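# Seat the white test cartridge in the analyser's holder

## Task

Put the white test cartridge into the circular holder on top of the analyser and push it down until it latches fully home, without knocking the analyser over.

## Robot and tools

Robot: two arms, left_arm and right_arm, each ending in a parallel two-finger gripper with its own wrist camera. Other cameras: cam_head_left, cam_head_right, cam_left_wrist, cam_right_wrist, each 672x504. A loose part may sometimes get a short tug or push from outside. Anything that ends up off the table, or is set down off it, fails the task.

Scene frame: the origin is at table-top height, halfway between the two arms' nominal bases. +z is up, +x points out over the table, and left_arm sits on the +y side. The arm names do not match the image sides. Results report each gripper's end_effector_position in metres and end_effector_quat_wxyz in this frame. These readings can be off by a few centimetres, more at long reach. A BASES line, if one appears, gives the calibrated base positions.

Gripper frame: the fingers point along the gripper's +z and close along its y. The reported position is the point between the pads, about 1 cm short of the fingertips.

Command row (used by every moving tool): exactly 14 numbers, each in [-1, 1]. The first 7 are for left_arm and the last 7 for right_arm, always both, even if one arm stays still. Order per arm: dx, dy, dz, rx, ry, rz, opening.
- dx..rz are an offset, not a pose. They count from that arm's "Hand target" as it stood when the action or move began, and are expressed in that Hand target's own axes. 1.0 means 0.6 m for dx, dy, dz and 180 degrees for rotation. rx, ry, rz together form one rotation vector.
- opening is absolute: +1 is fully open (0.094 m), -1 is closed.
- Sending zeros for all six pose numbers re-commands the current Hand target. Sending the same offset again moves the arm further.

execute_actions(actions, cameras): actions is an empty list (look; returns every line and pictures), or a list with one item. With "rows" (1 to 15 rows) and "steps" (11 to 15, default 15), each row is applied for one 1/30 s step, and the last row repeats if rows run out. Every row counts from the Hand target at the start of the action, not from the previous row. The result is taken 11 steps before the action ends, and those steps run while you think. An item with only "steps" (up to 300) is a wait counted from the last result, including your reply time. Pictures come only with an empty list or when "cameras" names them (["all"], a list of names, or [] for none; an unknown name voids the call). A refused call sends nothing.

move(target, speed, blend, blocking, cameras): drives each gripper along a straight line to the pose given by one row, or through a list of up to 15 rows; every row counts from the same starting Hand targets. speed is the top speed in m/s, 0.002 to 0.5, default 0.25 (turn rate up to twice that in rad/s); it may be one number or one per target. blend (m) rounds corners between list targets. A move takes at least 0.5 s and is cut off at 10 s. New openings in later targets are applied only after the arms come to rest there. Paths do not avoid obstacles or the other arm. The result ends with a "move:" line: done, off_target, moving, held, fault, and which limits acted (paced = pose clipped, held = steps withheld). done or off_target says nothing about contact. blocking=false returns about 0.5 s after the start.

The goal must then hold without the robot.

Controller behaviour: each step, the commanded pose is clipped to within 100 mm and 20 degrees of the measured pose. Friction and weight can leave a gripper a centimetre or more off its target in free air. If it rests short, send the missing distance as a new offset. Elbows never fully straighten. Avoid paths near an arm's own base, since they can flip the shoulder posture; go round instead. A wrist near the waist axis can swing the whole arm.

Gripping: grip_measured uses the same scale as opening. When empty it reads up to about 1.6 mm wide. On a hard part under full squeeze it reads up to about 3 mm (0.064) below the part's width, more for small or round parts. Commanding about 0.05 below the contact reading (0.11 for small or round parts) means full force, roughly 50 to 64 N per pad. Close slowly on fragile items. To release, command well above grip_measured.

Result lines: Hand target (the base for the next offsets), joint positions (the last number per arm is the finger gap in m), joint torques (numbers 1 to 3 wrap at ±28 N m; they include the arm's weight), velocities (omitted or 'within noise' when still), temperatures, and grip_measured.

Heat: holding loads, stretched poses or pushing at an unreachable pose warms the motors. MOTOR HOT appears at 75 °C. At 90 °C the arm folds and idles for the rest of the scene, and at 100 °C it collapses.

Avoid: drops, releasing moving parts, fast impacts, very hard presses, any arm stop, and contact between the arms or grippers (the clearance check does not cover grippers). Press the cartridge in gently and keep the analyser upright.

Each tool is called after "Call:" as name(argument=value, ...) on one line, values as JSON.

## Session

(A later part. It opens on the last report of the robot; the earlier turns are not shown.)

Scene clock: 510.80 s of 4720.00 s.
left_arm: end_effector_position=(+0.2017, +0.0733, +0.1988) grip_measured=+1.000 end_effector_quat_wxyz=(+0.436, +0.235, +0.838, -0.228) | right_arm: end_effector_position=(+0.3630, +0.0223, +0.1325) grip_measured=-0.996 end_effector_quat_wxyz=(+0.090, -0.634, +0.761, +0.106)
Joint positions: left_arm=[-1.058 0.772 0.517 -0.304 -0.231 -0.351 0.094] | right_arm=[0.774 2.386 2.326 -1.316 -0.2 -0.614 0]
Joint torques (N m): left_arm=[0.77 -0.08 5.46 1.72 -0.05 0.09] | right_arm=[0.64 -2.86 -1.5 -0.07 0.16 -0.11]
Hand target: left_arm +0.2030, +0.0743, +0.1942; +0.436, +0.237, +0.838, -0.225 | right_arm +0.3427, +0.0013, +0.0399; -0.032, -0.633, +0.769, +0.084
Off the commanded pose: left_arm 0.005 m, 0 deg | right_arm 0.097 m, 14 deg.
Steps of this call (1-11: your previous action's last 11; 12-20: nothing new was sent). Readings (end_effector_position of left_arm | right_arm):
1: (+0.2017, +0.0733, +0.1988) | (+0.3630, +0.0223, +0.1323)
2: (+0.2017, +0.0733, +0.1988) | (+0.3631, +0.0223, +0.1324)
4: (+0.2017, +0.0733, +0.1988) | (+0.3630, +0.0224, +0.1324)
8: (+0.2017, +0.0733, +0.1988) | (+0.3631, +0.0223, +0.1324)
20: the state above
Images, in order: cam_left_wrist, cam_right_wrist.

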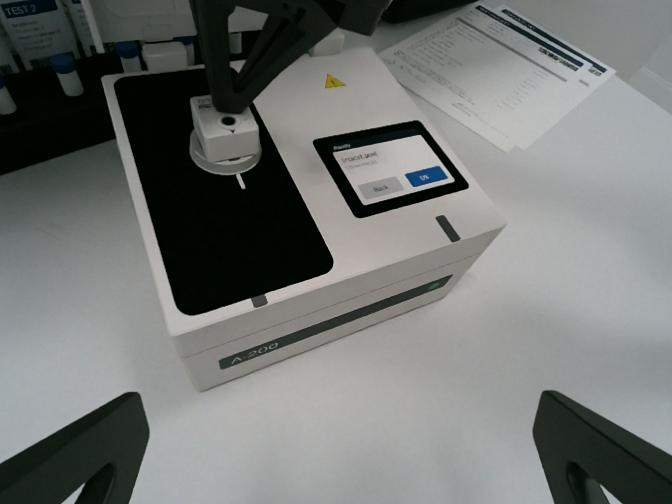

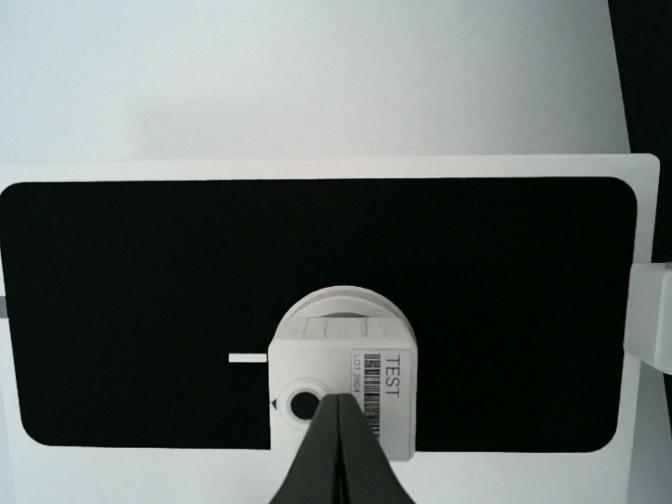

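Call:
execute_actions(actions=[], cameras=["cam_left_wrist", "cam_right_wrist"])

Scene clock: 516.97 s of 4720.00 s.
left_arm: end_effector_position=(+0.2017, +0.0733, +0.1988) grip_measured=+1.000 end_effector_quat_wxyz=(+0.436, +0.235, +0.838, -0.228) | right_arm: end_effector_position=(+0.3630, +0.0224, +0.1325) grip_measured=-0.996 end_effector_quat_wxyz=(+0.090, -0.634, +0.761, +0.106)
Joint positions: left_arm=[-1.058 0.772 0.517 -0.304 -0.231 -0.351 0.094] | right_arm=[0.774 2.386 2.326 -1.315 -0.201 -0.614 0]
Joint velocities: within noise
Joint torques (N m): left_arm=[0.77 -0.09 5.45 1.72 -0.05 0.08] | right_arm=[0.66 -2.93 -1.44 -0.06 0.18 -0.11]
Motor temperatures (°C): left_arm=[25 27 24 35 25 25 21] | right_arm=[24 34 28 28 25 20 24]
Heat: left arm: 35 °C; right arm: 34 °C.
Hand target: left_arm +0.2030, +0.0743, +0.1942; +0.436, +0.237, +0.838, -0.225 | right_arm +0.3427, +0.0015, +0.0399; -0.032, -0.633, +0.769, +0.084
Off the commanded pose: left_arm 0.005 m, 0 deg | right_arm 0.097 m, 14 deg.
Steps of this call (1-185: nothing new was sent). Readings (end_effector_position of left_arm | right_arm):
1: (+0.2017, +0.0733, +0.1988) | (+0.3630, +0.0223, +0.1325)
2: (+0.2017, +0.0733, +0.1988) | (+0.3630, +0.0223, +0.1325)
4: (+0.2017, +0.0733, +0.1988) | (+0.3630, +0.0223, +0.1325)
8: (+0.2017, +0.0733, +0.1988) | (+0.3630, +0.0223, +0.1325)
185: the state above
Images, in order (width x height): cam_left_wrist 672x504, cam_right_wrist 672x504.

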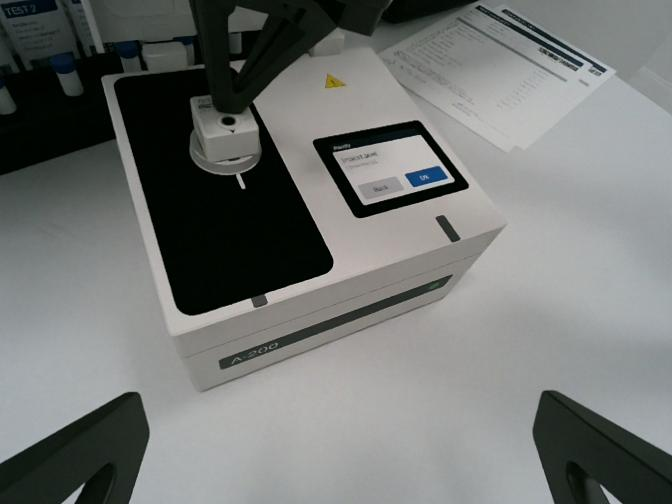

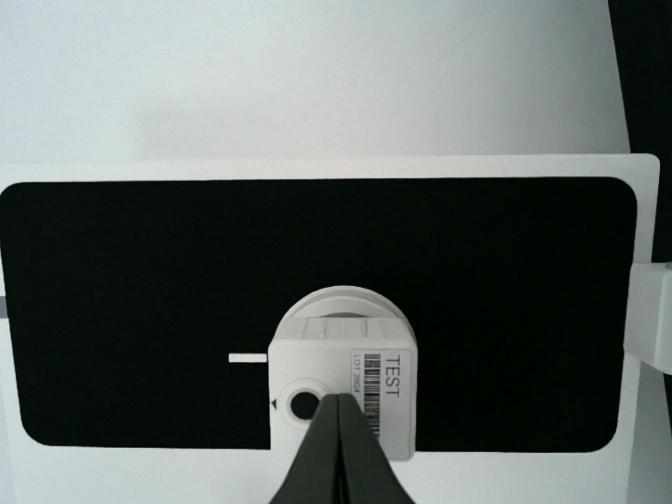

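Call:
zoom_image(camera="cam_left_wrist", region=[170, 70, 290, 190])

Call:
zoom_image(camera="cam_right_wrist", region=[210, 270, 460, 480])

Scaled by 4.200.

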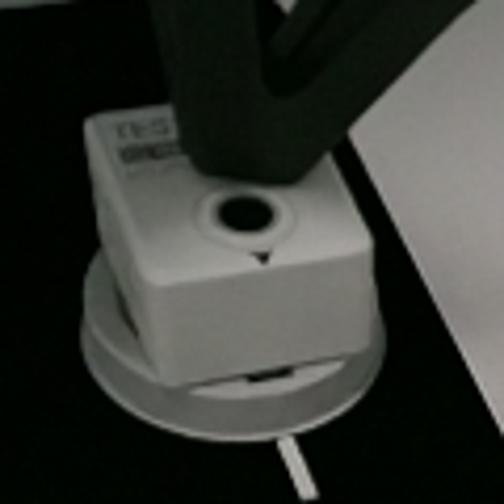

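Scaled by 2.016.

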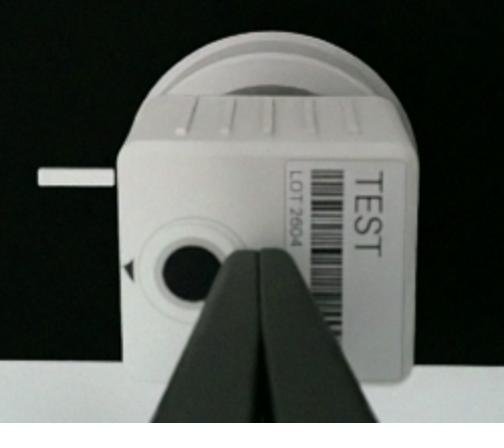

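Call:
move(target=[0,0,0,0,0,0,1,-0.0535,0.0027,-0.183,0.0524,-0.0697,-0.0162,-1], speed=0.12, cameras=["cam_left_wrist","cam_right_wrist"])

Call:
zoom_image(camera="cam_left_wrist", region=[170, 70, 290, 190])

Scene clock: 527.53 s of 4720.00 s.
left_arm: end_effector_position=(+0.2017, +0.0733, +0.1988) grip_measured=+1.000 end_effector_quat_wxyz=(+0.436, +0.235, +0.838, -0.228) | right_arm: end_effector_position=(+0.3656, +0.0226, +0.1392) grip_measured=-0.996 end_effector_quat_wxyz=(+0.101, -0.637, +0.759, +0.093)
Joint positions: left_arm=[-1.058 0.772 0.517 -0.304 -0.231 -0.351 0.094] | right_arm=[0.781 2.375 2.333 -1.313 -0.173 -0.616 0]
Joint torques (N m): left_arm=[0.76 -0.09 5.46 1.72 -0.05 0.08] | right_arm=[0.46 -14.74 7.53 0.15 -0.04 -0.05]
Hand target: left_arm +0.2030, +0.0743, +0.1942; +0.436, +0.237, +0.838, -0.225 | right_arm +0.3646, +0.0233, +0.1500; +0.106, -0.640, +0.756, +0.090
Off the commanded pose: left_arm 0.005 m, 0 deg | right_arm 0.011 m, 1 deg.
Kept back: nothing.
move: off_target (right_arm)
Images, in order: cam_left_wrist, cam_right_wrist.

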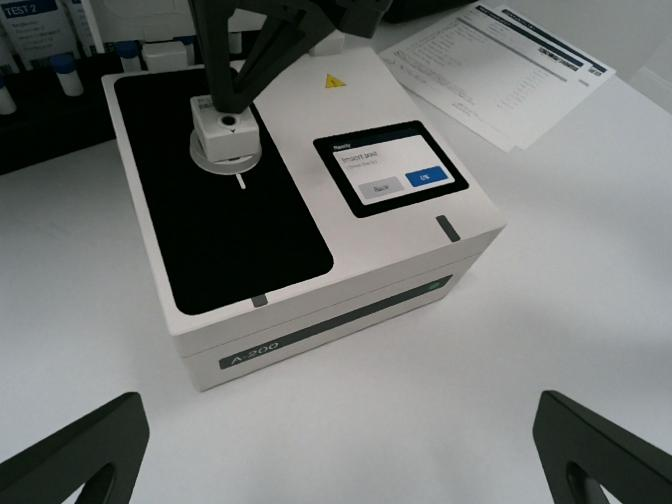

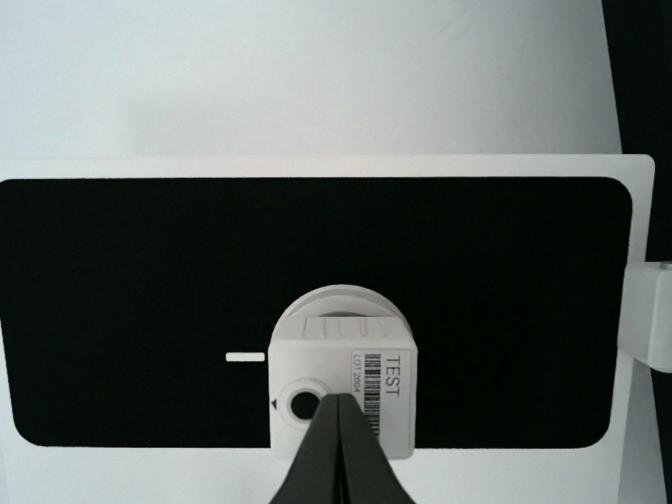

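Scaled by 4.200.

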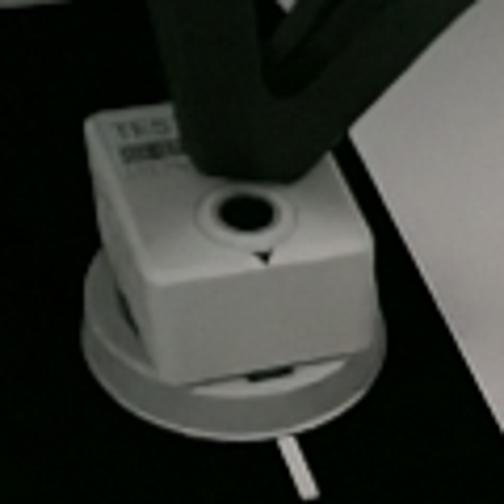

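Call:
zoom_image(camera="cam_left_wrist", region=[184, 104, 268, 182])

Call:
zoom_image(camera="cam_right_wrist", region=[215, 275, 425, 395])

Scaled by 6.000.

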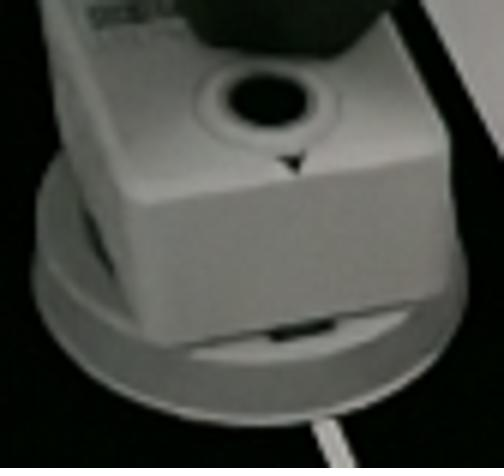

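Scaled by 2.400.

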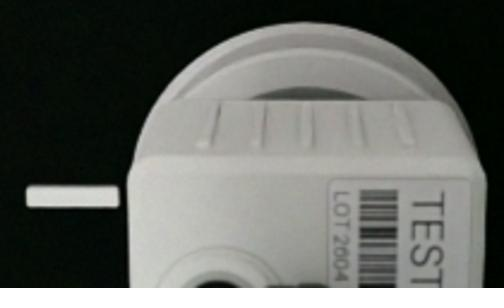

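Call:
move(target=[[0,0,0,0,0,0,1,-0.0138,0,-0.0481,0,0,0,-1],[0,0,0,0,0,0,1,-0.0138,0,-0.0481,0,0,0,0.3]], speed=0.15, cameras=["cam_left_wrist","cam_right_wrist"])

Call:
zoom_image(camera="cam_left_wrist", region=[184, 80, 268, 182])

Call:
zoom_image(camera="cam_right_wrist", region=[215, 275, 425, 485])

Scene clock: 546.07 s of 4720.00 s.
left_arm: end_effector_position=(+0.2017, +0.0733, +0.1988) grip_measured=+1.000 end_effector_quat_wxyz=(+0.436, +0.235, +0.838, -0.228) | right_arm: end_effector_position=(+0.3635, +0.0190, +0.1823) grip_measured=+0.297 end_effector_quat_wxyz=(+0.106, -0.636, +0.759, +0.090)
Joint positions: left_arm=[-1.058 0.772 0.517 -0.304 -0.231 -0.351 0.094] | right_arm=[0.781 2.444 2.637 -1.539 -0.166 -0.616 0.061]
Joint torques (N m): left_arm=[0.77 -0.09 5.46 1.72 -0.05 0.09] | right_arm=[0.46 -11.95 7.54 0.32 -0.08 -0.05]
Hand target: left_arm +0.2030, +0.0743, +0.1942; +0.436, +0.237, +0.838, -0.225 | right_arm +0.3646, +0.0233, +0.1800; +0.106, -0.640, +0.756, +0.090
Off the commanded pose: left_arm 0.005 m, 0 deg | right_arm 0.005 m, 0 deg.
Kept back: nothing.
move: done
Images, in order: cam_left_wrist, cam_right_wrist.

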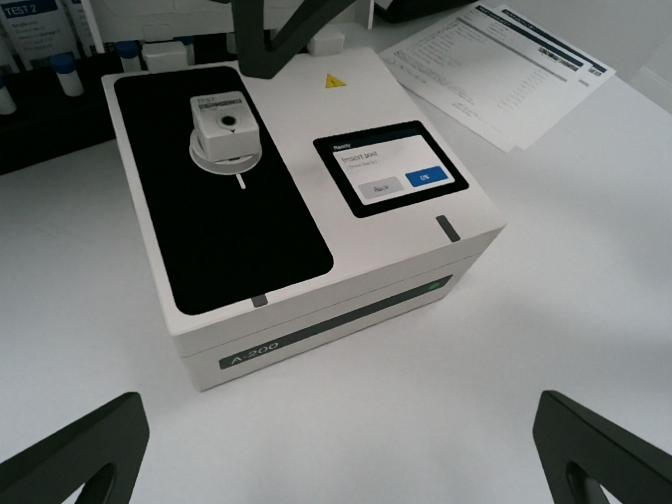

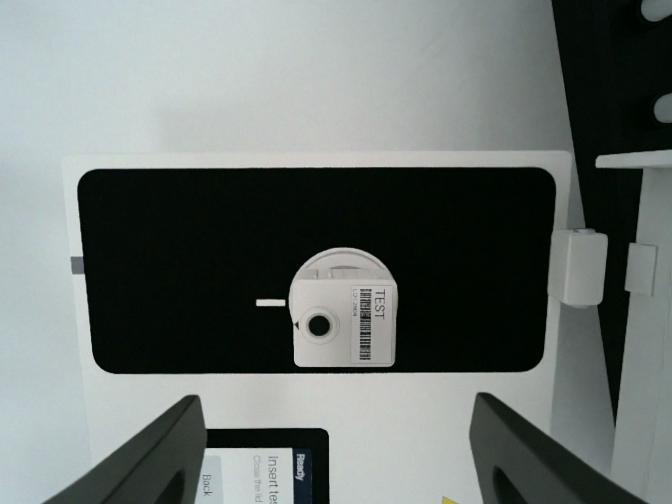

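Scaled by 4.941.

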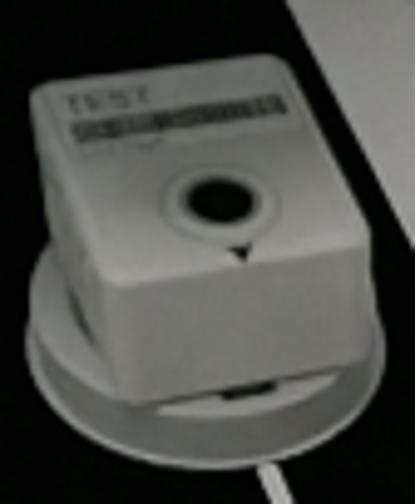

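Scaled by 2.400.

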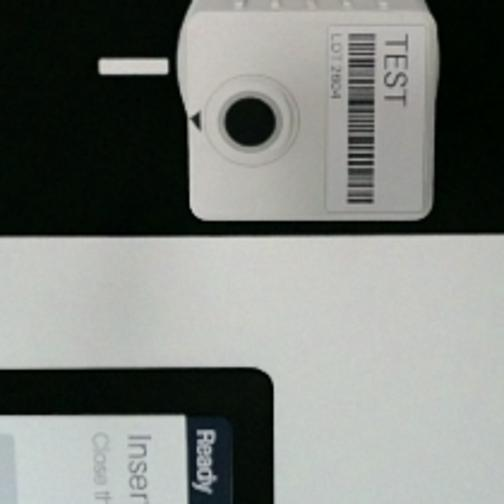

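Call:
zoom_image(camera="cam_right_wrist", region=[246, 236, 412, 382])

Scaled by 3.036.

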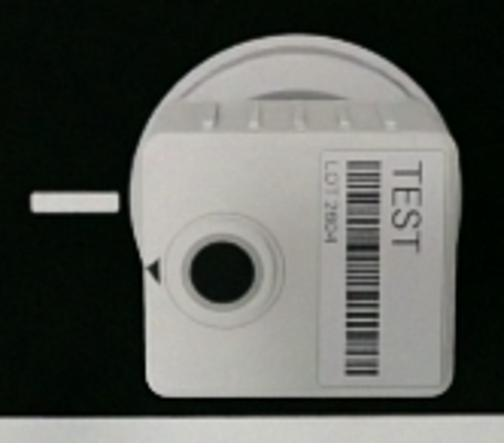

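Call:
zoom_image(camera="cam_right_wrist", region=[250, 285, 302, 337])

Call:
zoom_image(camera="cam_right_wrist", region=[284, 242, 404, 302])

Scaled by 9.692.

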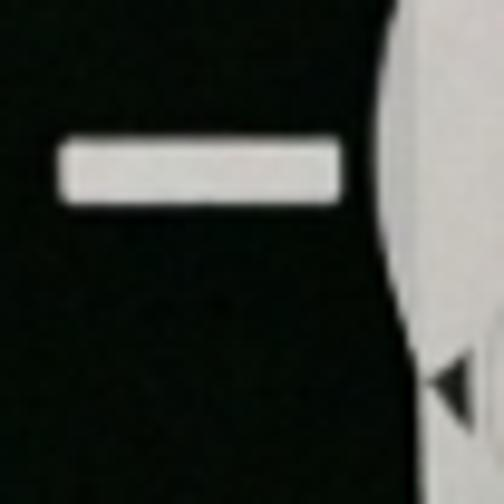

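Scaled by 4.200.

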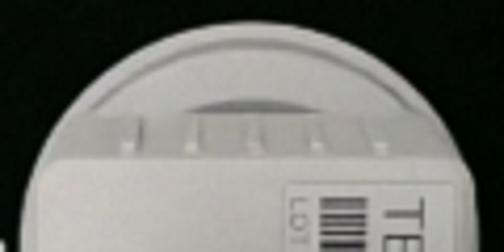

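Call:
move(target=[0.0349,0.0345,0.0974,-0.1343,-0.1294,0.0068,1,0,0,0,0,0,0,0.3], speed=0.2, cameras=["cam_left_wrist"])

Scene clock: 572.17 s of 4720.00 s.
left_arm: end_effector_position=(+0.2428, +0.0572, +0.1459) grip_measured=+1.000 end_effector_quat_wxyz=(+0.636, +0.097, +0.760, -0.092) | right_arm: end_effector_position=(+0.3634, +0.0189, +0.1824) grip_measured=+0.297 end_effector_quat_wxyz=(+0.105, -0.636, +0.759, +0.090)
Joint positions: left_arm=[-1.32 1.493 0.259 0.907 -0.994 -0.293 0.094] | right_arm=[0.781 2.444 2.638 -1.54 -0.166 -0.616 0.061]
Joint torques (N m): left_arm=[-0.53 -3 3.29 1.55 -0.33 0.05] | right_arm=[0.46 -11.97 7.53 0.34 -0.09 -0.06]
Hand target: left_arm +0.2412, +0.0607, +0.1430; +0.638, +0.100, +0.759, -0.084 | right_arm +0.3646, +0.0233, +0.1801; +0.106, -0.640, +0.756, +0.090
Off the commanded pose: left_arm 0.005 m, 1 deg | right_arm 0.005 m, 1 deg.
Kept back: nothing.
move: done
Images, in order: cam_left_wrist.

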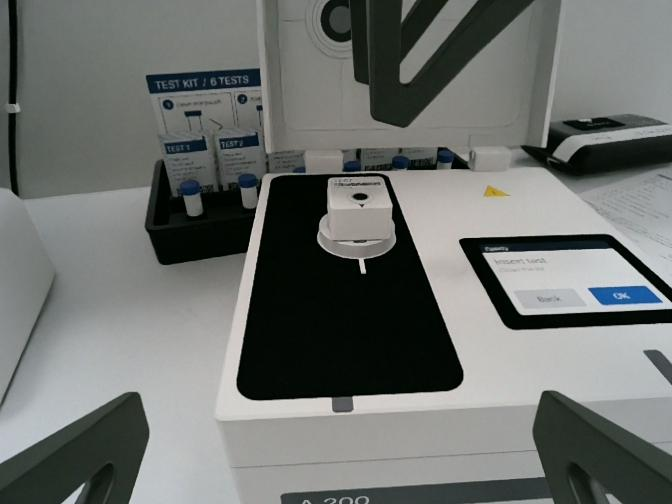

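Call:
zoom_image(camera="cam_left_wrist", region=[310, 170, 406, 280])

Call:
zoom_image(camera="cam_left_wrist", region=[316, 216, 402, 276])

Scaled by 4.582.

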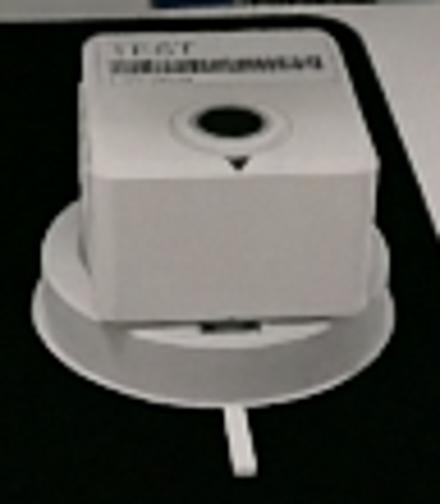

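Scaled by 5.860.

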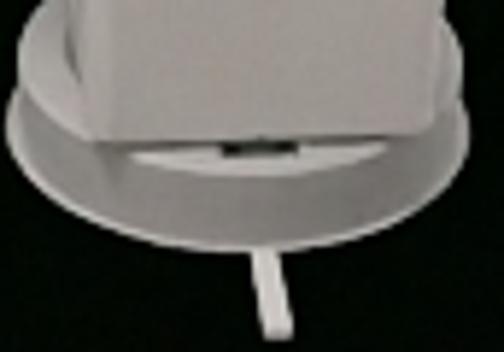

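Call:
move(target=[0,0,0,0,0,0,1,0.0047,-0.0049,0.0544,0,0,0,-1], speed=0.1, cameras=["cam_left_wrist","cam_right_wrist"])

Call:
zoom_image(camera="cam_left_wrist", region=[310, 170, 406, 280])

Call:
zoom_image(camera="cam_right_wrist", region=[246, 290, 436, 480])

Scene clock: 601.57 s of 4720.00 s.
left_arm: end_effector_position=(+0.2429, +0.0571, +0.1467) grip_measured=+1.000 end_effector_quat_wxyz=(+0.637, +0.096, +0.759, -0.093) | right_arm: end_effector_position=(+0.3686, +0.0253, +0.1407) grip_measured=-0.996 end_effector_quat_wxyz=(+0.092, -0.637, +0.760, +0.089)
Joint positions: left_arm=[-1.32 1.493 0.259 0.913 -0.994 -0.29 0.094] | right_arm=[0.783 2.444 2.468 -1.397 -0.165 -0.616 0]
Joint torques (N m): left_arm=[-0.51 -2.97 3.26 1.56 -0.33 0.07] | right_arm=[0.54 -16.43 3.56 0.56 -0.08 -0.03]
Hand target: left_arm +0.2412, +0.0607, +0.1429; +0.638, +0.100, +0.759, -0.084 | right_arm +0.3686, +0.0291, +0.1479; +0.106, -0.640, +0.756, +0.090
Off the commanded pose: left_arm 0.005 m, 1 deg | right_arm 0.008 m, 2 deg.
Kept back: nothing.
move: done
Images, in order: cam_left_wrist, cam_right_wrist.

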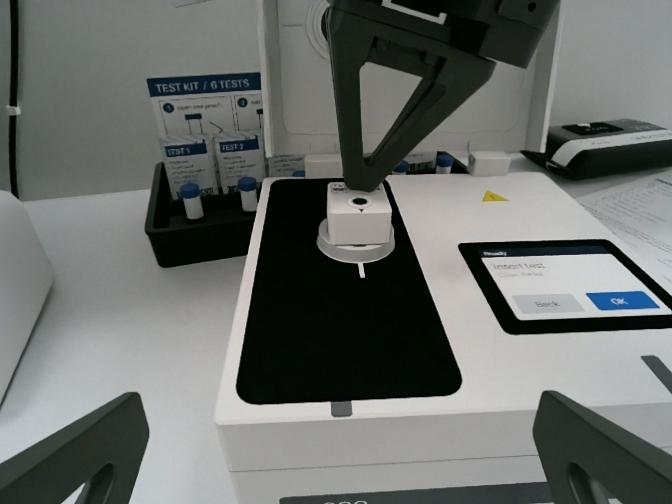

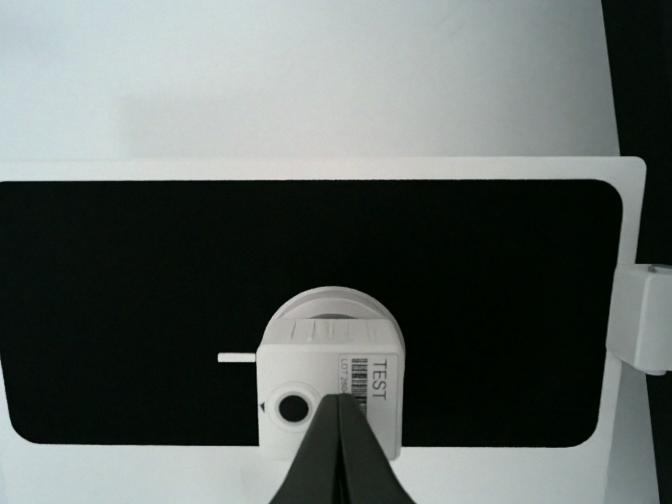

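Scaled by 4.582.

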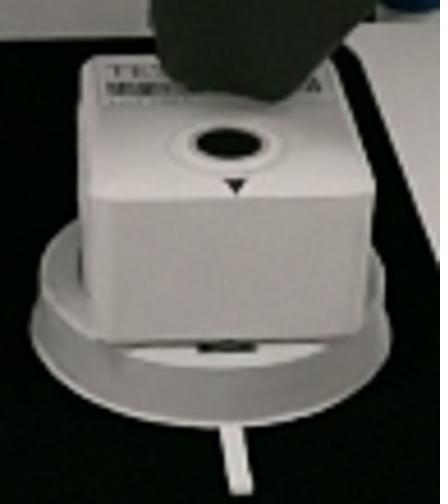

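Scaled by 2.653.

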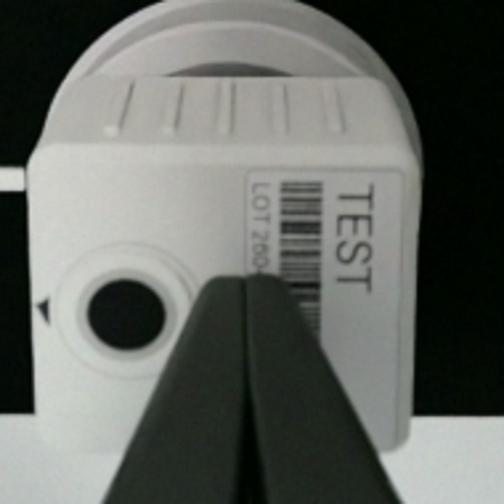

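Call:
move(target=[[0,0,0,0,0,0,1,0.0941,0.0275,0.1554,-0.0573,0.0880,0.0186,-1],[0,0,0,0,0,0,1,0.0941,0.0275,0.1554,-0.0283,0.0436,0.0092,-1]], speed=0.06, cameras=["cam_left_wrist"])

Call:
zoom_image(camera="cam_left_wrist", region=[310, 170, 406, 280])

Scene clock: 608.00 s of 4720.00 s.
left_arm: end_effector_position=(+0.2429, +0.0571, +0.1468) grip_measured=+1.000 end_effector_quat_wxyz=(+0.637, +0.096, +0.759, -0.093) | right_arm: end_effector_position=(+0.3666, +0.0230, +0.1349) grip_measured=-0.996 end_effector_quat_wxyz=(+0.140, -0.635, +0.753, +0.099)
Joint positions: left_arm=[-1.32 1.493 0.259 0.914 -0.994 -0.29 0.094] | right_arm=[0.777 2.261 2.1 -1.115 -0.181 -0.616 0]
Joint torques (N m): left_arm=[-0.51 -2.97 3.26 1.55 -0.33 0.07] | right_arm=[0.51 -2.63 -1.03 0.17 0.12 -0.08]
Hand target: left_arm +0.2412, +0.0607, +0.1429; +0.638, +0.100, +0.759, -0.084 | right_arm +0.3475, +0.0037, +0.0427; +0.024, -0.637, +0.766, +0.081
Off the commanded pose: left_arm 0.006 m, 1 deg | right_arm 0.096 m, 13 deg.
Kept back: nothing.
move: off_target (right_arm)
Images, in order: cam_left_wrist.

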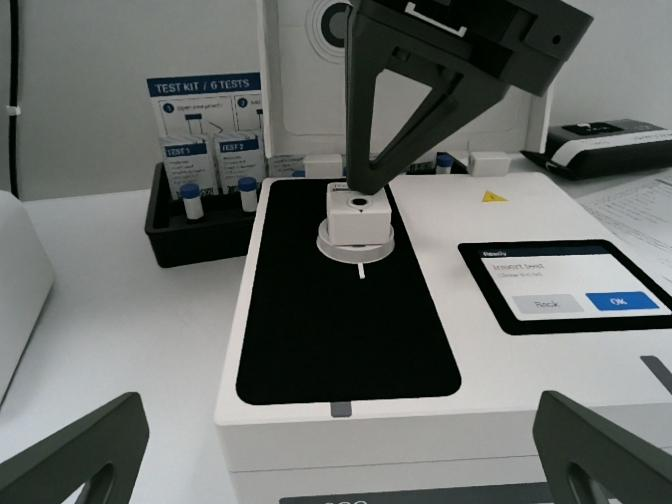

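Scaled by 4.582.

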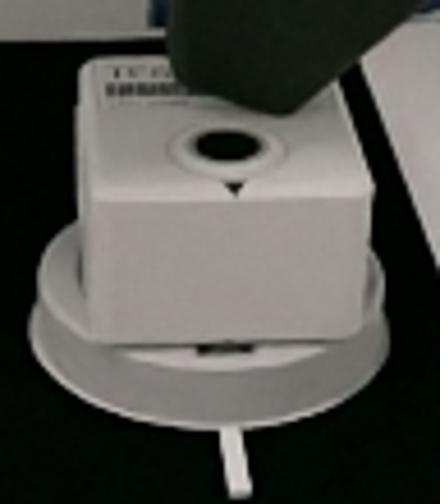

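Call:
move(target=[0,0,0,0,0,0,1,-0.0822,-0.0130,-0.2013,0.0285,-0.0438,-0.0096,-1], speed=0.15, cameras=["cam_right_wrist"])

Scene clock: 616.17 s of 4720.00 s.
left_arm: end_effector_position=(+0.2429, +0.0571, +0.1468) grip_measured=+1.000 end_effector_quat_wxyz=(+0.637, +0.096, +0.759, -0.093) | right_arm: end_effector_position=(+0.3722, +0.0275, +0.1728) grip_measured=-0.996 end_effector_quat_wxyz=(+0.111, -0.636, +0.758, +0.090)
Joint positions: left_arm=[-1.32 1.493 0.259 0.914 -0.994 -0.29 0.094] | right_arm=[0.781 2.524 2.747 -1.559 -0.166 -0.616 0]
Joint torques (N m): left_arm=[-0.51 -2.97 3.26 1.56 -0.33 0.07] | right_arm=[0.51 -12.11 7.35 0.34 -0.09 -0.06]
Hand target: left_arm +0.2412, +0.0607, +0.1429; +0.638, +0.100, +0.759, -0.084 | right_arm +0.3723, +0.0314, +0.1680; +0.107, -0.640, +0.756, +0.090
Off the commanded pose: left_arm 0.006 m, 1 deg | right_arm 0.006 m, 1 deg.
joint sent to its limit (right arm) — joint 4 (wrist pitch), lower limit.
Kept back: nothing.
move: done
Images, in order: cam_right_wrist.

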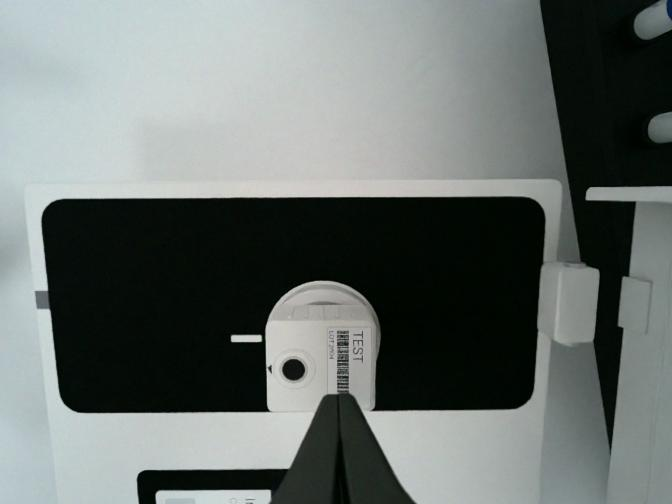

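Call:
move(target=[0,0,0,0,0,0,1,0.0602,0.0129,0.1875,-0.0298,0.0459,0.0097,-1], speed=0.2, cameras=["cam_left_wrist","cam_right_wrist"])

Call:
zoom_image(camera="cam_left_wrist", region=[310, 170, 406, 280])

Scene clock: 618.63 s of 4720.00 s.
left_arm: end_effector_position=(+0.2429, +0.0570, +0.1469) grip_measured=+1.000 end_effector_quat_wxyz=(+0.637, +0.096, +0.759, -0.093) | right_arm: end_effector_position=(+0.3680, +0.0251, +0.1348) grip_measured=-0.996 end_effector_quat_wxyz=(+0.093, -0.638, +0.760, +0.089)
Joint positions: left_arm=[-1.32 1.493 0.259 0.914 -0.994 -0.29 0.094] | right_arm=[0.784 2.423 2.407 -1.354 -0.165 -0.616 0]
Joint torques (N m): left_arm=[-0.51 -2.96 3.26 1.55 -0.33 0.07] | right_arm=[1.29 -3.23 -0.79 0.93 -0.01 0.05]
Hand target: left_arm +0.2412, +0.0606, +0.1430; +0.638, +0.100, +0.759, -0.084 | right_arm +0.3641, +0.0292, +0.0499; +0.021, -0.638, +0.766, +0.081
Off the commanded pose: left_arm 0.006 m, 1 deg | right_arm 0.085 m, 8 deg.
Kept back: nothing.
move: off_target (right_arm)
Images, in order: cam_left_wrist, cam_right_wrist.

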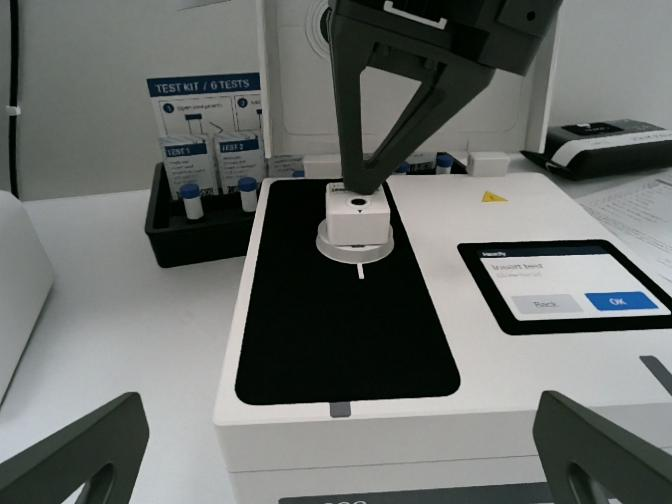

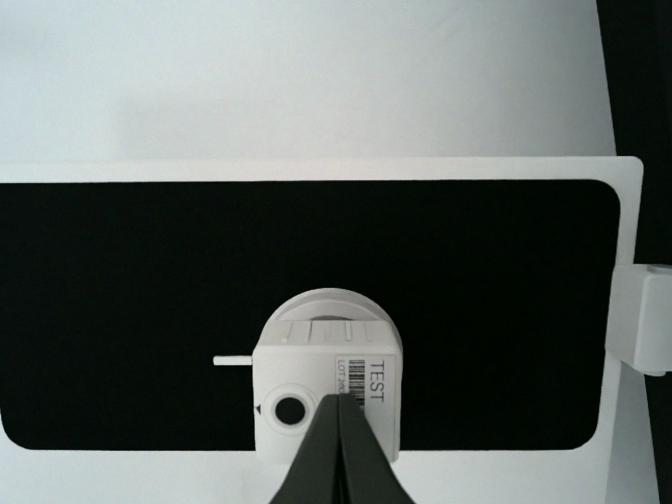

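Scaled by 4.582.

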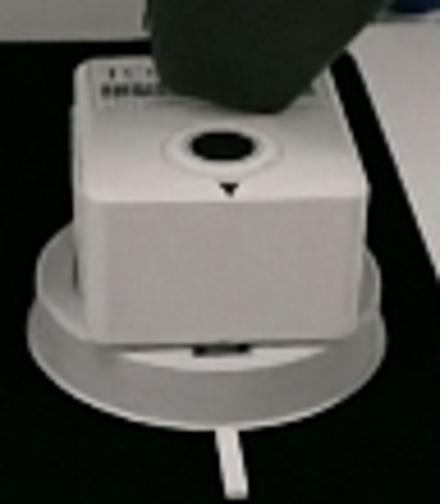

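Call:
move(target=[[0,0,0,0,0,0,1,-0.0290,0.0184,-0.2111,0.0297,-0.0508,-0.0095,-1],[0,0,0,0,0,0,1,-0.0290,0.0184,-0.2111,0.0297,-0.0508,-0.0095,0.3]], speed=0.2, cameras=["cam_right_wrist"])

Scene clock: 625.40 s of 4720.00 s.
left_arm: end_effector_position=(+0.2429, +0.0570, +0.1469) grip_measured=+1.000 end_effector_quat_wxyz=(+0.637, +0.096, +0.759, -0.093) | right_arm: end_effector_position=(+0.3655, +0.0235, +0.1799) grip_measured=+0.297 end_effector_quat_wxyz=(+0.112, -0.638, +0.757, +0.090)
Joint positions: left_arm=[-1.32 1.493 0.259 0.914 -0.994 -0.29 0.094] | right_arm=[0.785 2.444 2.624 -1.512 -0.165 -0.616 0.061]
Joint torques (N m): left_arm=[-0.51 -2.97 3.25 1.55 -0.33 0.07] | right_arm=[0.39 -12.1 7.62 0.36 -0.18 0]
Hand target: left_arm +0.2412, +0.0606, +0.1429; +0.638, +0.100, +0.759, -0.084 | right_arm +0.3656, +0.0290, +0.1782; +0.112, -0.639, +0.755, +0.095
Off the commanded pose: left_arm 0.006 m, 1 deg | right_arm 0.006 m, 1 deg.
Kept back: nothing.
move: done
Images, in order: cam_right_wrist.

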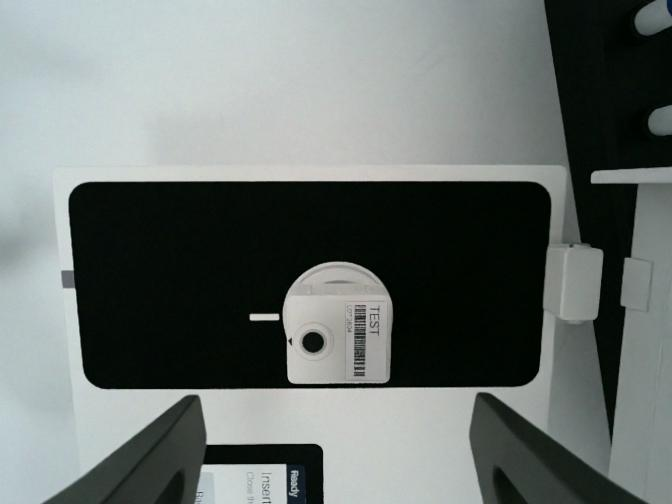

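Call:
zoom_image(camera="cam_right_wrist", region=[240, 250, 400, 400])

Scaled by 3.150.

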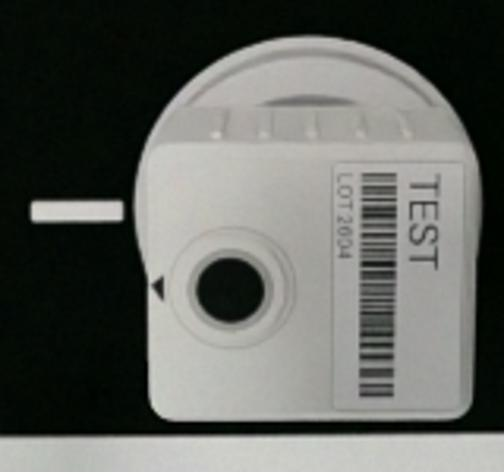

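Call:
zoom_image(camera="cam_left_wrist", region=[334, 232, 386, 262])

This scene's latest camera images include none from cam_left_wrist. They are from: cam_right_wrist. cam_left_wrist's image comes with the result of a call that names it in "cameras".

Call:
execute_actions(actions=[], cameras=["cam_left_wrist", "cam_right_wrist"])

Call:
zoom_image(camera="cam_left_wrist", region=[338, 234, 384, 264])

Call:
zoom_image(camera="cam_left_wrist", region=[312, 176, 402, 266])

Scene clock: 630.90 s of 4720.00 s.
left_arm: end_effector_position=(+0.2429, +0.0570, +0.1469) grip_measured=+1.000 end_effector_quat_wxyz=(+0.637, +0.096, +0.759, -0.093) | right_arm: end_effector_position=(+0.3654, +0.0234, +0.1798) grip_measured=+0.297 end_effector_quat_wxyz=(+0.112, -0.638, +0.757, +0.090)
Joint positions: left_arm=[-1.32 1.493 0.259 0.914 -0.994 -0.29 0.094] | right_arm=[0.785 2.444 2.624 -1.512 -0.165 -0.616 0.061]
Joint velocities: within noise
Joint torques (N m): left_arm=[-0.51 -2.96 3.26 1.55 -0.33 0.07] | right_arm=[0.46 -12.07 7.58 0.36 -0.18 0]
Motor temperatures (°C): left_arm=[25 27 24 35 24 25 21] | right_arm=[24 34 29 28 25 20 23]
Heat: left arm: 35 °C; right arm: 34 °C.
Hand target: left_arm +0.2412, +0.0606, +0.1429; +0.638, +0.100, +0.759, -0.084 | right_arm +0.3656, +0.0291, +0.1782; +0.112, -0.639, +0.755, +0.095
Off the commanded pose: left_arm 0.006 m, 1 deg | right_arm 0.006 m, 1 deg.
Steps of this call (1-165: nothing new was sent). Readings (end_effector_position of left_arm | right_arm):
1: (+0.2429, +0.0570, +0.1469) | (+0.3655, +0.0235, +0.1799)
2: (+0.2429, +0.0570, +0.1469) | (+0.3655, +0.0235, +0.1799)
4: (+0.2429, +0.0570, +0.1469) | (+0.3655, +0.0235, +0.1799)
8: (+0.2429, +0.0570, +0.1469) | (+0.3655, +0.0235, +0.1799)
165: the state above
Images, in order (width x height): cam_left_wrist 672x504, cam_right_wrist 672x504.

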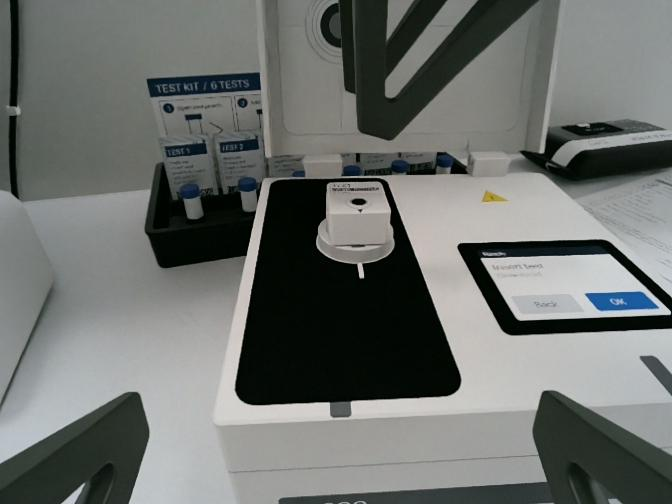

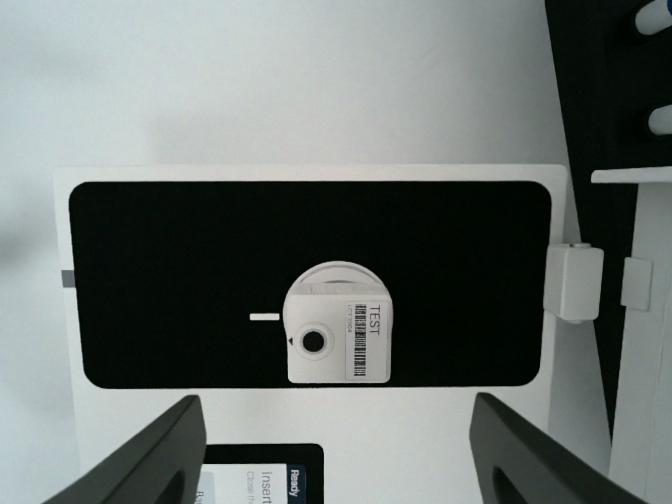

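Scaled by 10.957.

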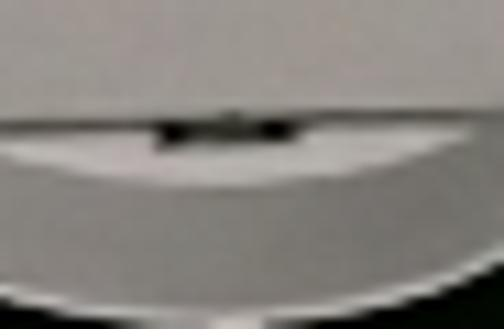

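Scaled by 5.600.

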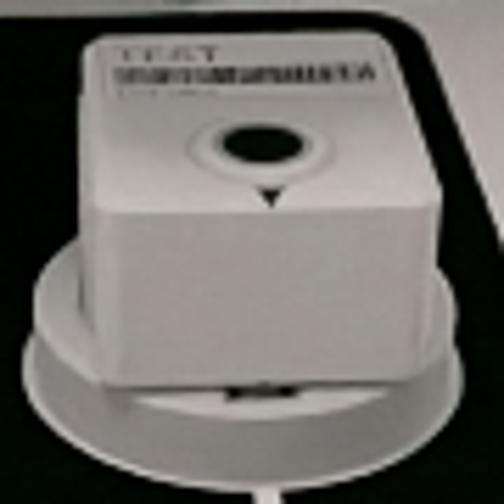

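Call:
execute_actions(actions=[], cameras=["cam_left_wrist", "cam_right_wrist"])

Scene clock: 641.80 s of 4720.00 s.
left_arm: end_effector_position=(+0.2429, +0.0570, +0.1469) grip_measured=+1.000 end_effector_quat_wxyz=(+0.637, +0.096, +0.759, -0.093) | right_arm: end_effector_position=(+0.3654, +0.0234, +0.1798) grip_measured=+0.297 end_effector_quat_wxyz=(+0.112, -0.638, +0.757, +0.090)
Joint positions: left_arm=[-1.32 1.493 0.259 0.914 -0.994 -0.29 0.094] | right_arm=[0.785 2.444 2.624 -1.513 -0.165 -0.616 0.061]
Joint velocities: within noise
Joint torques (N m): left_arm=[-0.51 -2.96 3.28 1.55 -0.33 0.07] | right_arm=[0.46 -12.14 7.61 0.36 -0.18 0]
Motor temperatures (°C): left_arm=[25 27 24 35 24 25 21] | right_arm=[24 35 30 28 25 20 23]
Heat: left arm: 35 °C; right arm: 35 °C.
Hand target: left_arm +0.2412, +0.0606, +0.1429; +0.638, +0.100, +0.759, -0.084 | right_arm +0.3655, +0.0290, +0.1782; +0.112, -0.639, +0.755, +0.095
Off the commanded pose: left_arm 0.006 m, 1 deg | right_arm 0.006 m, 1 deg.
Steps of this call (1-327: nothing new was sent). Readings (end_effector_position of left_arm | right_arm):
1: (+0.2429, +0.0570, +0.1469) | (+0.3654, +0.0234, +0.1798)
2: (+0.2429, +0.0570, +0.1469) | (+0.3654, +0.0234, +0.1798)
4: (+0.2429, +0.0570, +0.1469) | (+0.3654, +0.0234, +0.1798)
8: (+0.2429, +0.0570, +0.1469) | (+0.3654, +0.0234, +0.1798)
327: the state above
Images, in order (width x height): cam_left_wrist 672x504, cam_right_wrist 672x504.

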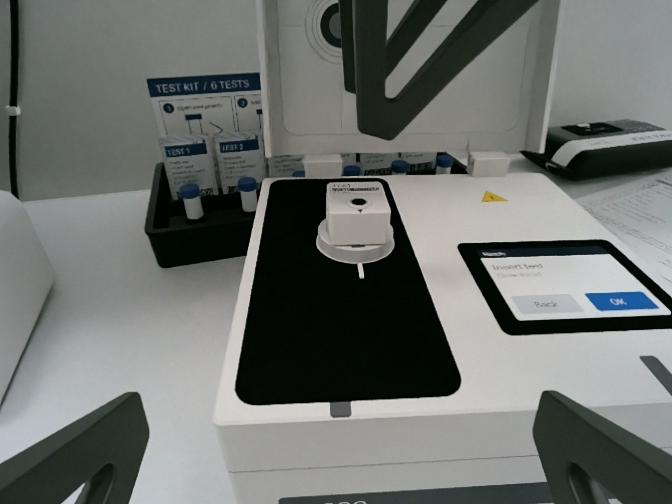

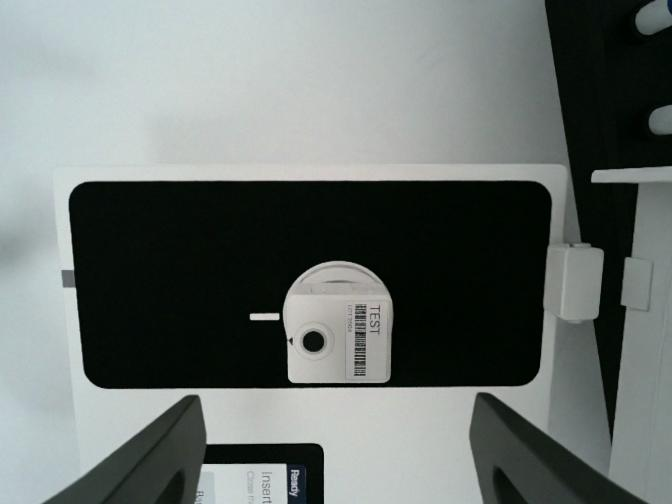

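Call:
move(target=[0,0,0,0,0,0,1, 0.0191,0.0006,0.0642,0,0,0,0.3], speed=0.08, cameras=["cam_right_wrist"])

Scene clock: 644.03 s of 4720.00 s.
left_arm: end_effector_position=(+0.2429, +0.0570, +0.1469) grip_measured=+1.000 end_effector_quat_wxyz=(+0.637, +0.096, +0.759, -0.093) | right_arm: end_effector_position=(+0.3659, +0.0237, +0.1134) grip_measured=+0.297 end_effector_quat_wxyz=(+0.082, -0.638, +0.761, +0.088)
Joint positions: left_arm=[-1.32 1.493 0.259 0.914 -0.994 -0.29 0.094] | right_arm=[0.785 2.419 2.315 -1.29 -0.164 -0.616 0.061]
Joint torques (N m): left_arm=[-0.51 -2.96 3.26 1.55 -0.33 0.07] | right_arm=[0.51 -19.77 3.75 0.54 -0.19 0.02]
Hand target: left_arm +0.2412, +0.0606, +0.1429; +0.638, +0.100, +0.759, -0.084 | right_arm +0.3653, +0.0294, +0.1379; +0.112, -0.639, +0.755, +0.095
Off the commanded pose: left_arm 0.006 m, 1 deg | right_arm 0.025 m, 4 deg.
Kept back: nothing.
move: off_target (right_arm)
Images, in order: cam_right_wrist.

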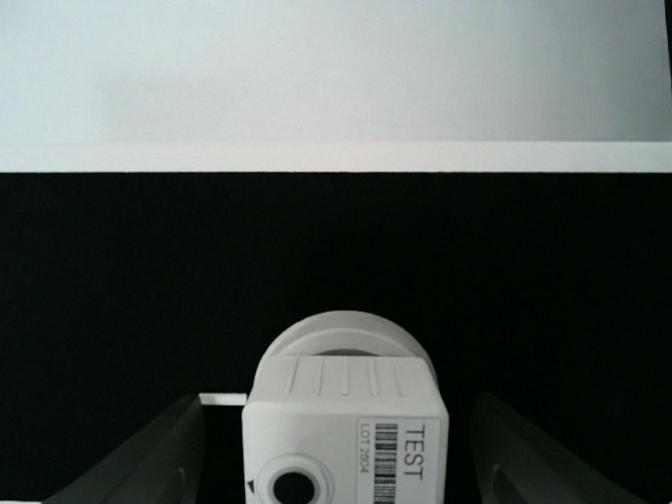

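Call:
move(target=[0,0,0,0,0,0,1, -0.0024,0.0,-0.0080,0,0,0,0.3], speed=0.05, cameras=[])

Scene clock: 646.40 s of 4720.00 s.
left_arm: end_effector_position=(+0.2429, +0.0570, +0.1469) grip_measured=+1.000 end_effector_quat_wxyz=(+0.637, +0.096, +0.759, -0.093) | right_arm: end_effector_position=(+0.3663, +0.0240, +0.1134) grip_measured=+0.297 end_effector_quat_wxyz=(+0.083, -0.638, +0.761, +0.088)
Joint positions: left_arm=[-1.32 1.493 0.259 0.914 -0.994 -0.29 0.094] | right_arm=[0.785 2.419 2.315 -1.288 -0.164 -0.616 0.061]
Joint torques (N m): left_arm=[-0.51 -2.97 3.26 1.55 -0.33 0.07] | right_arm=[0.5 -19.49 5.72 0.32 -0.19 0.01]
Hand target: left_arm +0.2412, +0.0606, +0.1429; +0.638, +0.100, +0.759, -0.084 | right_arm +0.3653, +0.0293, +0.1429; +0.112, -0.639, +0.755, +0.095
Off the commanded pose: left_arm 0.006 m, 1 deg | right_arm 0.030 m, 4 deg.
Kept back: nothing.
move: off_target (right_arm)

Call:
move(target=[0,0,0,0,0,0,1, -0.0034,0.0,-0.0112,0,0,0,0.3], speed=0.05, cameras=[])

Call:
move(target=[0,0,0,0,0,0,1, -0.0034,0.0,-0.0112,0,0,0,0.3], speed=0.05, cameras=[])

Scene clock: 647.63 s of 4720.00 s.
Off the commanded pose: left_arm 0.006 m, 1 deg | right_arm 0.035 m, 4 deg.
Kept back: nothing.
move: off_target (right_arm)

Scene clock: 648.47 s of 4720.00 s.
left_arm: end_effector_position=(+0.2429, +0.0570, +0.1469) grip_measured=+1.000 end_effector_quat_wxyz=(+0.637, +0.096, +0.759, -0.093) | right_arm: end_effector_position=(+0.3651, +0.0229, +0.1312) grip_measured=+0.297 end_effector_quat_wxyz=(+0.086, -0.638, +0.760, +0.088)
Joint positions: left_arm=[-1.32 1.493 0.259 0.914 -0.994 -0.29 0.094] | right_arm=[0.785 2.419 2.386 -1.353 -0.164 -0.616 0.061]
Joint torques (N m): left_arm=[-0.53 -2.96 3.26 1.55 -0.33 0.07] | right_arm=[0.54 -17.2 8.02 0.26 -0.18 0]
Hand target: left_arm +0.2412, +0.0606, +0.1429; +0.638, +0.100, +0.759, -0.084 | right_arm +0.3653, +0.0293, +0.1570; +0.112, -0.639, +0.755, +0.095
Off the commanded pose: left_arm 0.006 m, 1 deg | right_arm 0.027 m, 3 deg.
Kept back: nothing.
move: off_target (right_arm)

Call:
move(target=[0,0,0,0,0,0,1, 0.0090,-0.0012,0.0391,0,0,0,0.3], speed=0.04, cameras=[])

Scene clock: 651.00 s of 4720.00 s.
left_arm: end_effector_position=(+0.2429, +0.0570, +0.1469) grip_measured=+1.000 end_effector_quat_wxyz=(+0.637, +0.096, +0.759, -0.093) | right_arm: end_effector_position=(+0.3678, +0.0255, +0.1128) grip_measured=+0.297 end_effector_quat_wxyz=(+0.087, -0.638, +0.760, +0.088)
Joint positions: left_arm=[-1.32 1.493 0.259 0.914 -0.994 -0.29 0.094] | right_arm=[0.785 2.419 2.311 -1.276 -0.164 -0.616 0.061]
Joint torques (N m): left_arm=[-0.51 -2.96 3.26 1.55 -0.33 0.07] | right_arm=[0.58 -19.08 3.48 0.57 -0.18 0.03]
Motor temperatures (°C): left_arm=[25 27 24 35 24 25 21] | right_arm=[24 40 30 28 25 20 23]
Heat: left arm: 35 °C; right arm: 40 °C.
Hand target: left_arm +0.2412, +0.0606, +0.1429; +0.638, +0.100, +0.759, -0.084 | right_arm +0.3663, +0.0309, +0.1330; +0.112, -0.639, +0.755, +0.095
Off the commanded pose: left_arm 0.006 m, 1 deg | right_arm 0.021 m, 3 deg.
Kept back: nothing.
move: off_target (right_arm)

Call:
move(target=[0,0,0,0,0,0,1, -0.0091,0.0008,-0.0303,0,0,0,0.3], speed=0.05, cameras=[])

Scene clock: 654.47 s of 4720.00 s.
left_arm: end_effector_position=(+0.2429, +0.0570, +0.1469) grip_measured=+1.000 end_effector_quat_wxyz=(+0.637, +0.096, +0.759, -0.093) | right_arm: end_effector_position=(+0.3657, +0.0235, +0.1263) grip_measured=+0.297 end_effector_quat_wxyz=(+0.086, -0.638, +0.760, +0.088)
Joint positions: left_arm=[-1.32 1.493 0.259 0.914 -0.994 -0.29 0.094] | right_arm=[0.785 2.419 2.366 -1.334 -0.164 -0.616 0.061]
Joint torques (N m): left_arm=[-0.51 -2.96 3.26 1.55 -0.33 0.07] | right_arm=[0.66 -17.22 8.03 0.24 -0.2 0.02]
Hand target: left_arm +0.2412, +0.0606, +0.1429; +0.638, +0.100, +0.759, -0.084 | right_arm +0.3658, +0.0309, +0.1520; +0.112, -0.639, +0.755, +0.095
Off the commanded pose: left_arm 0.006 m, 1 deg | right_arm 0.027 m, 3 deg.
Kept back: nothing.
move: off_target (right_arm)


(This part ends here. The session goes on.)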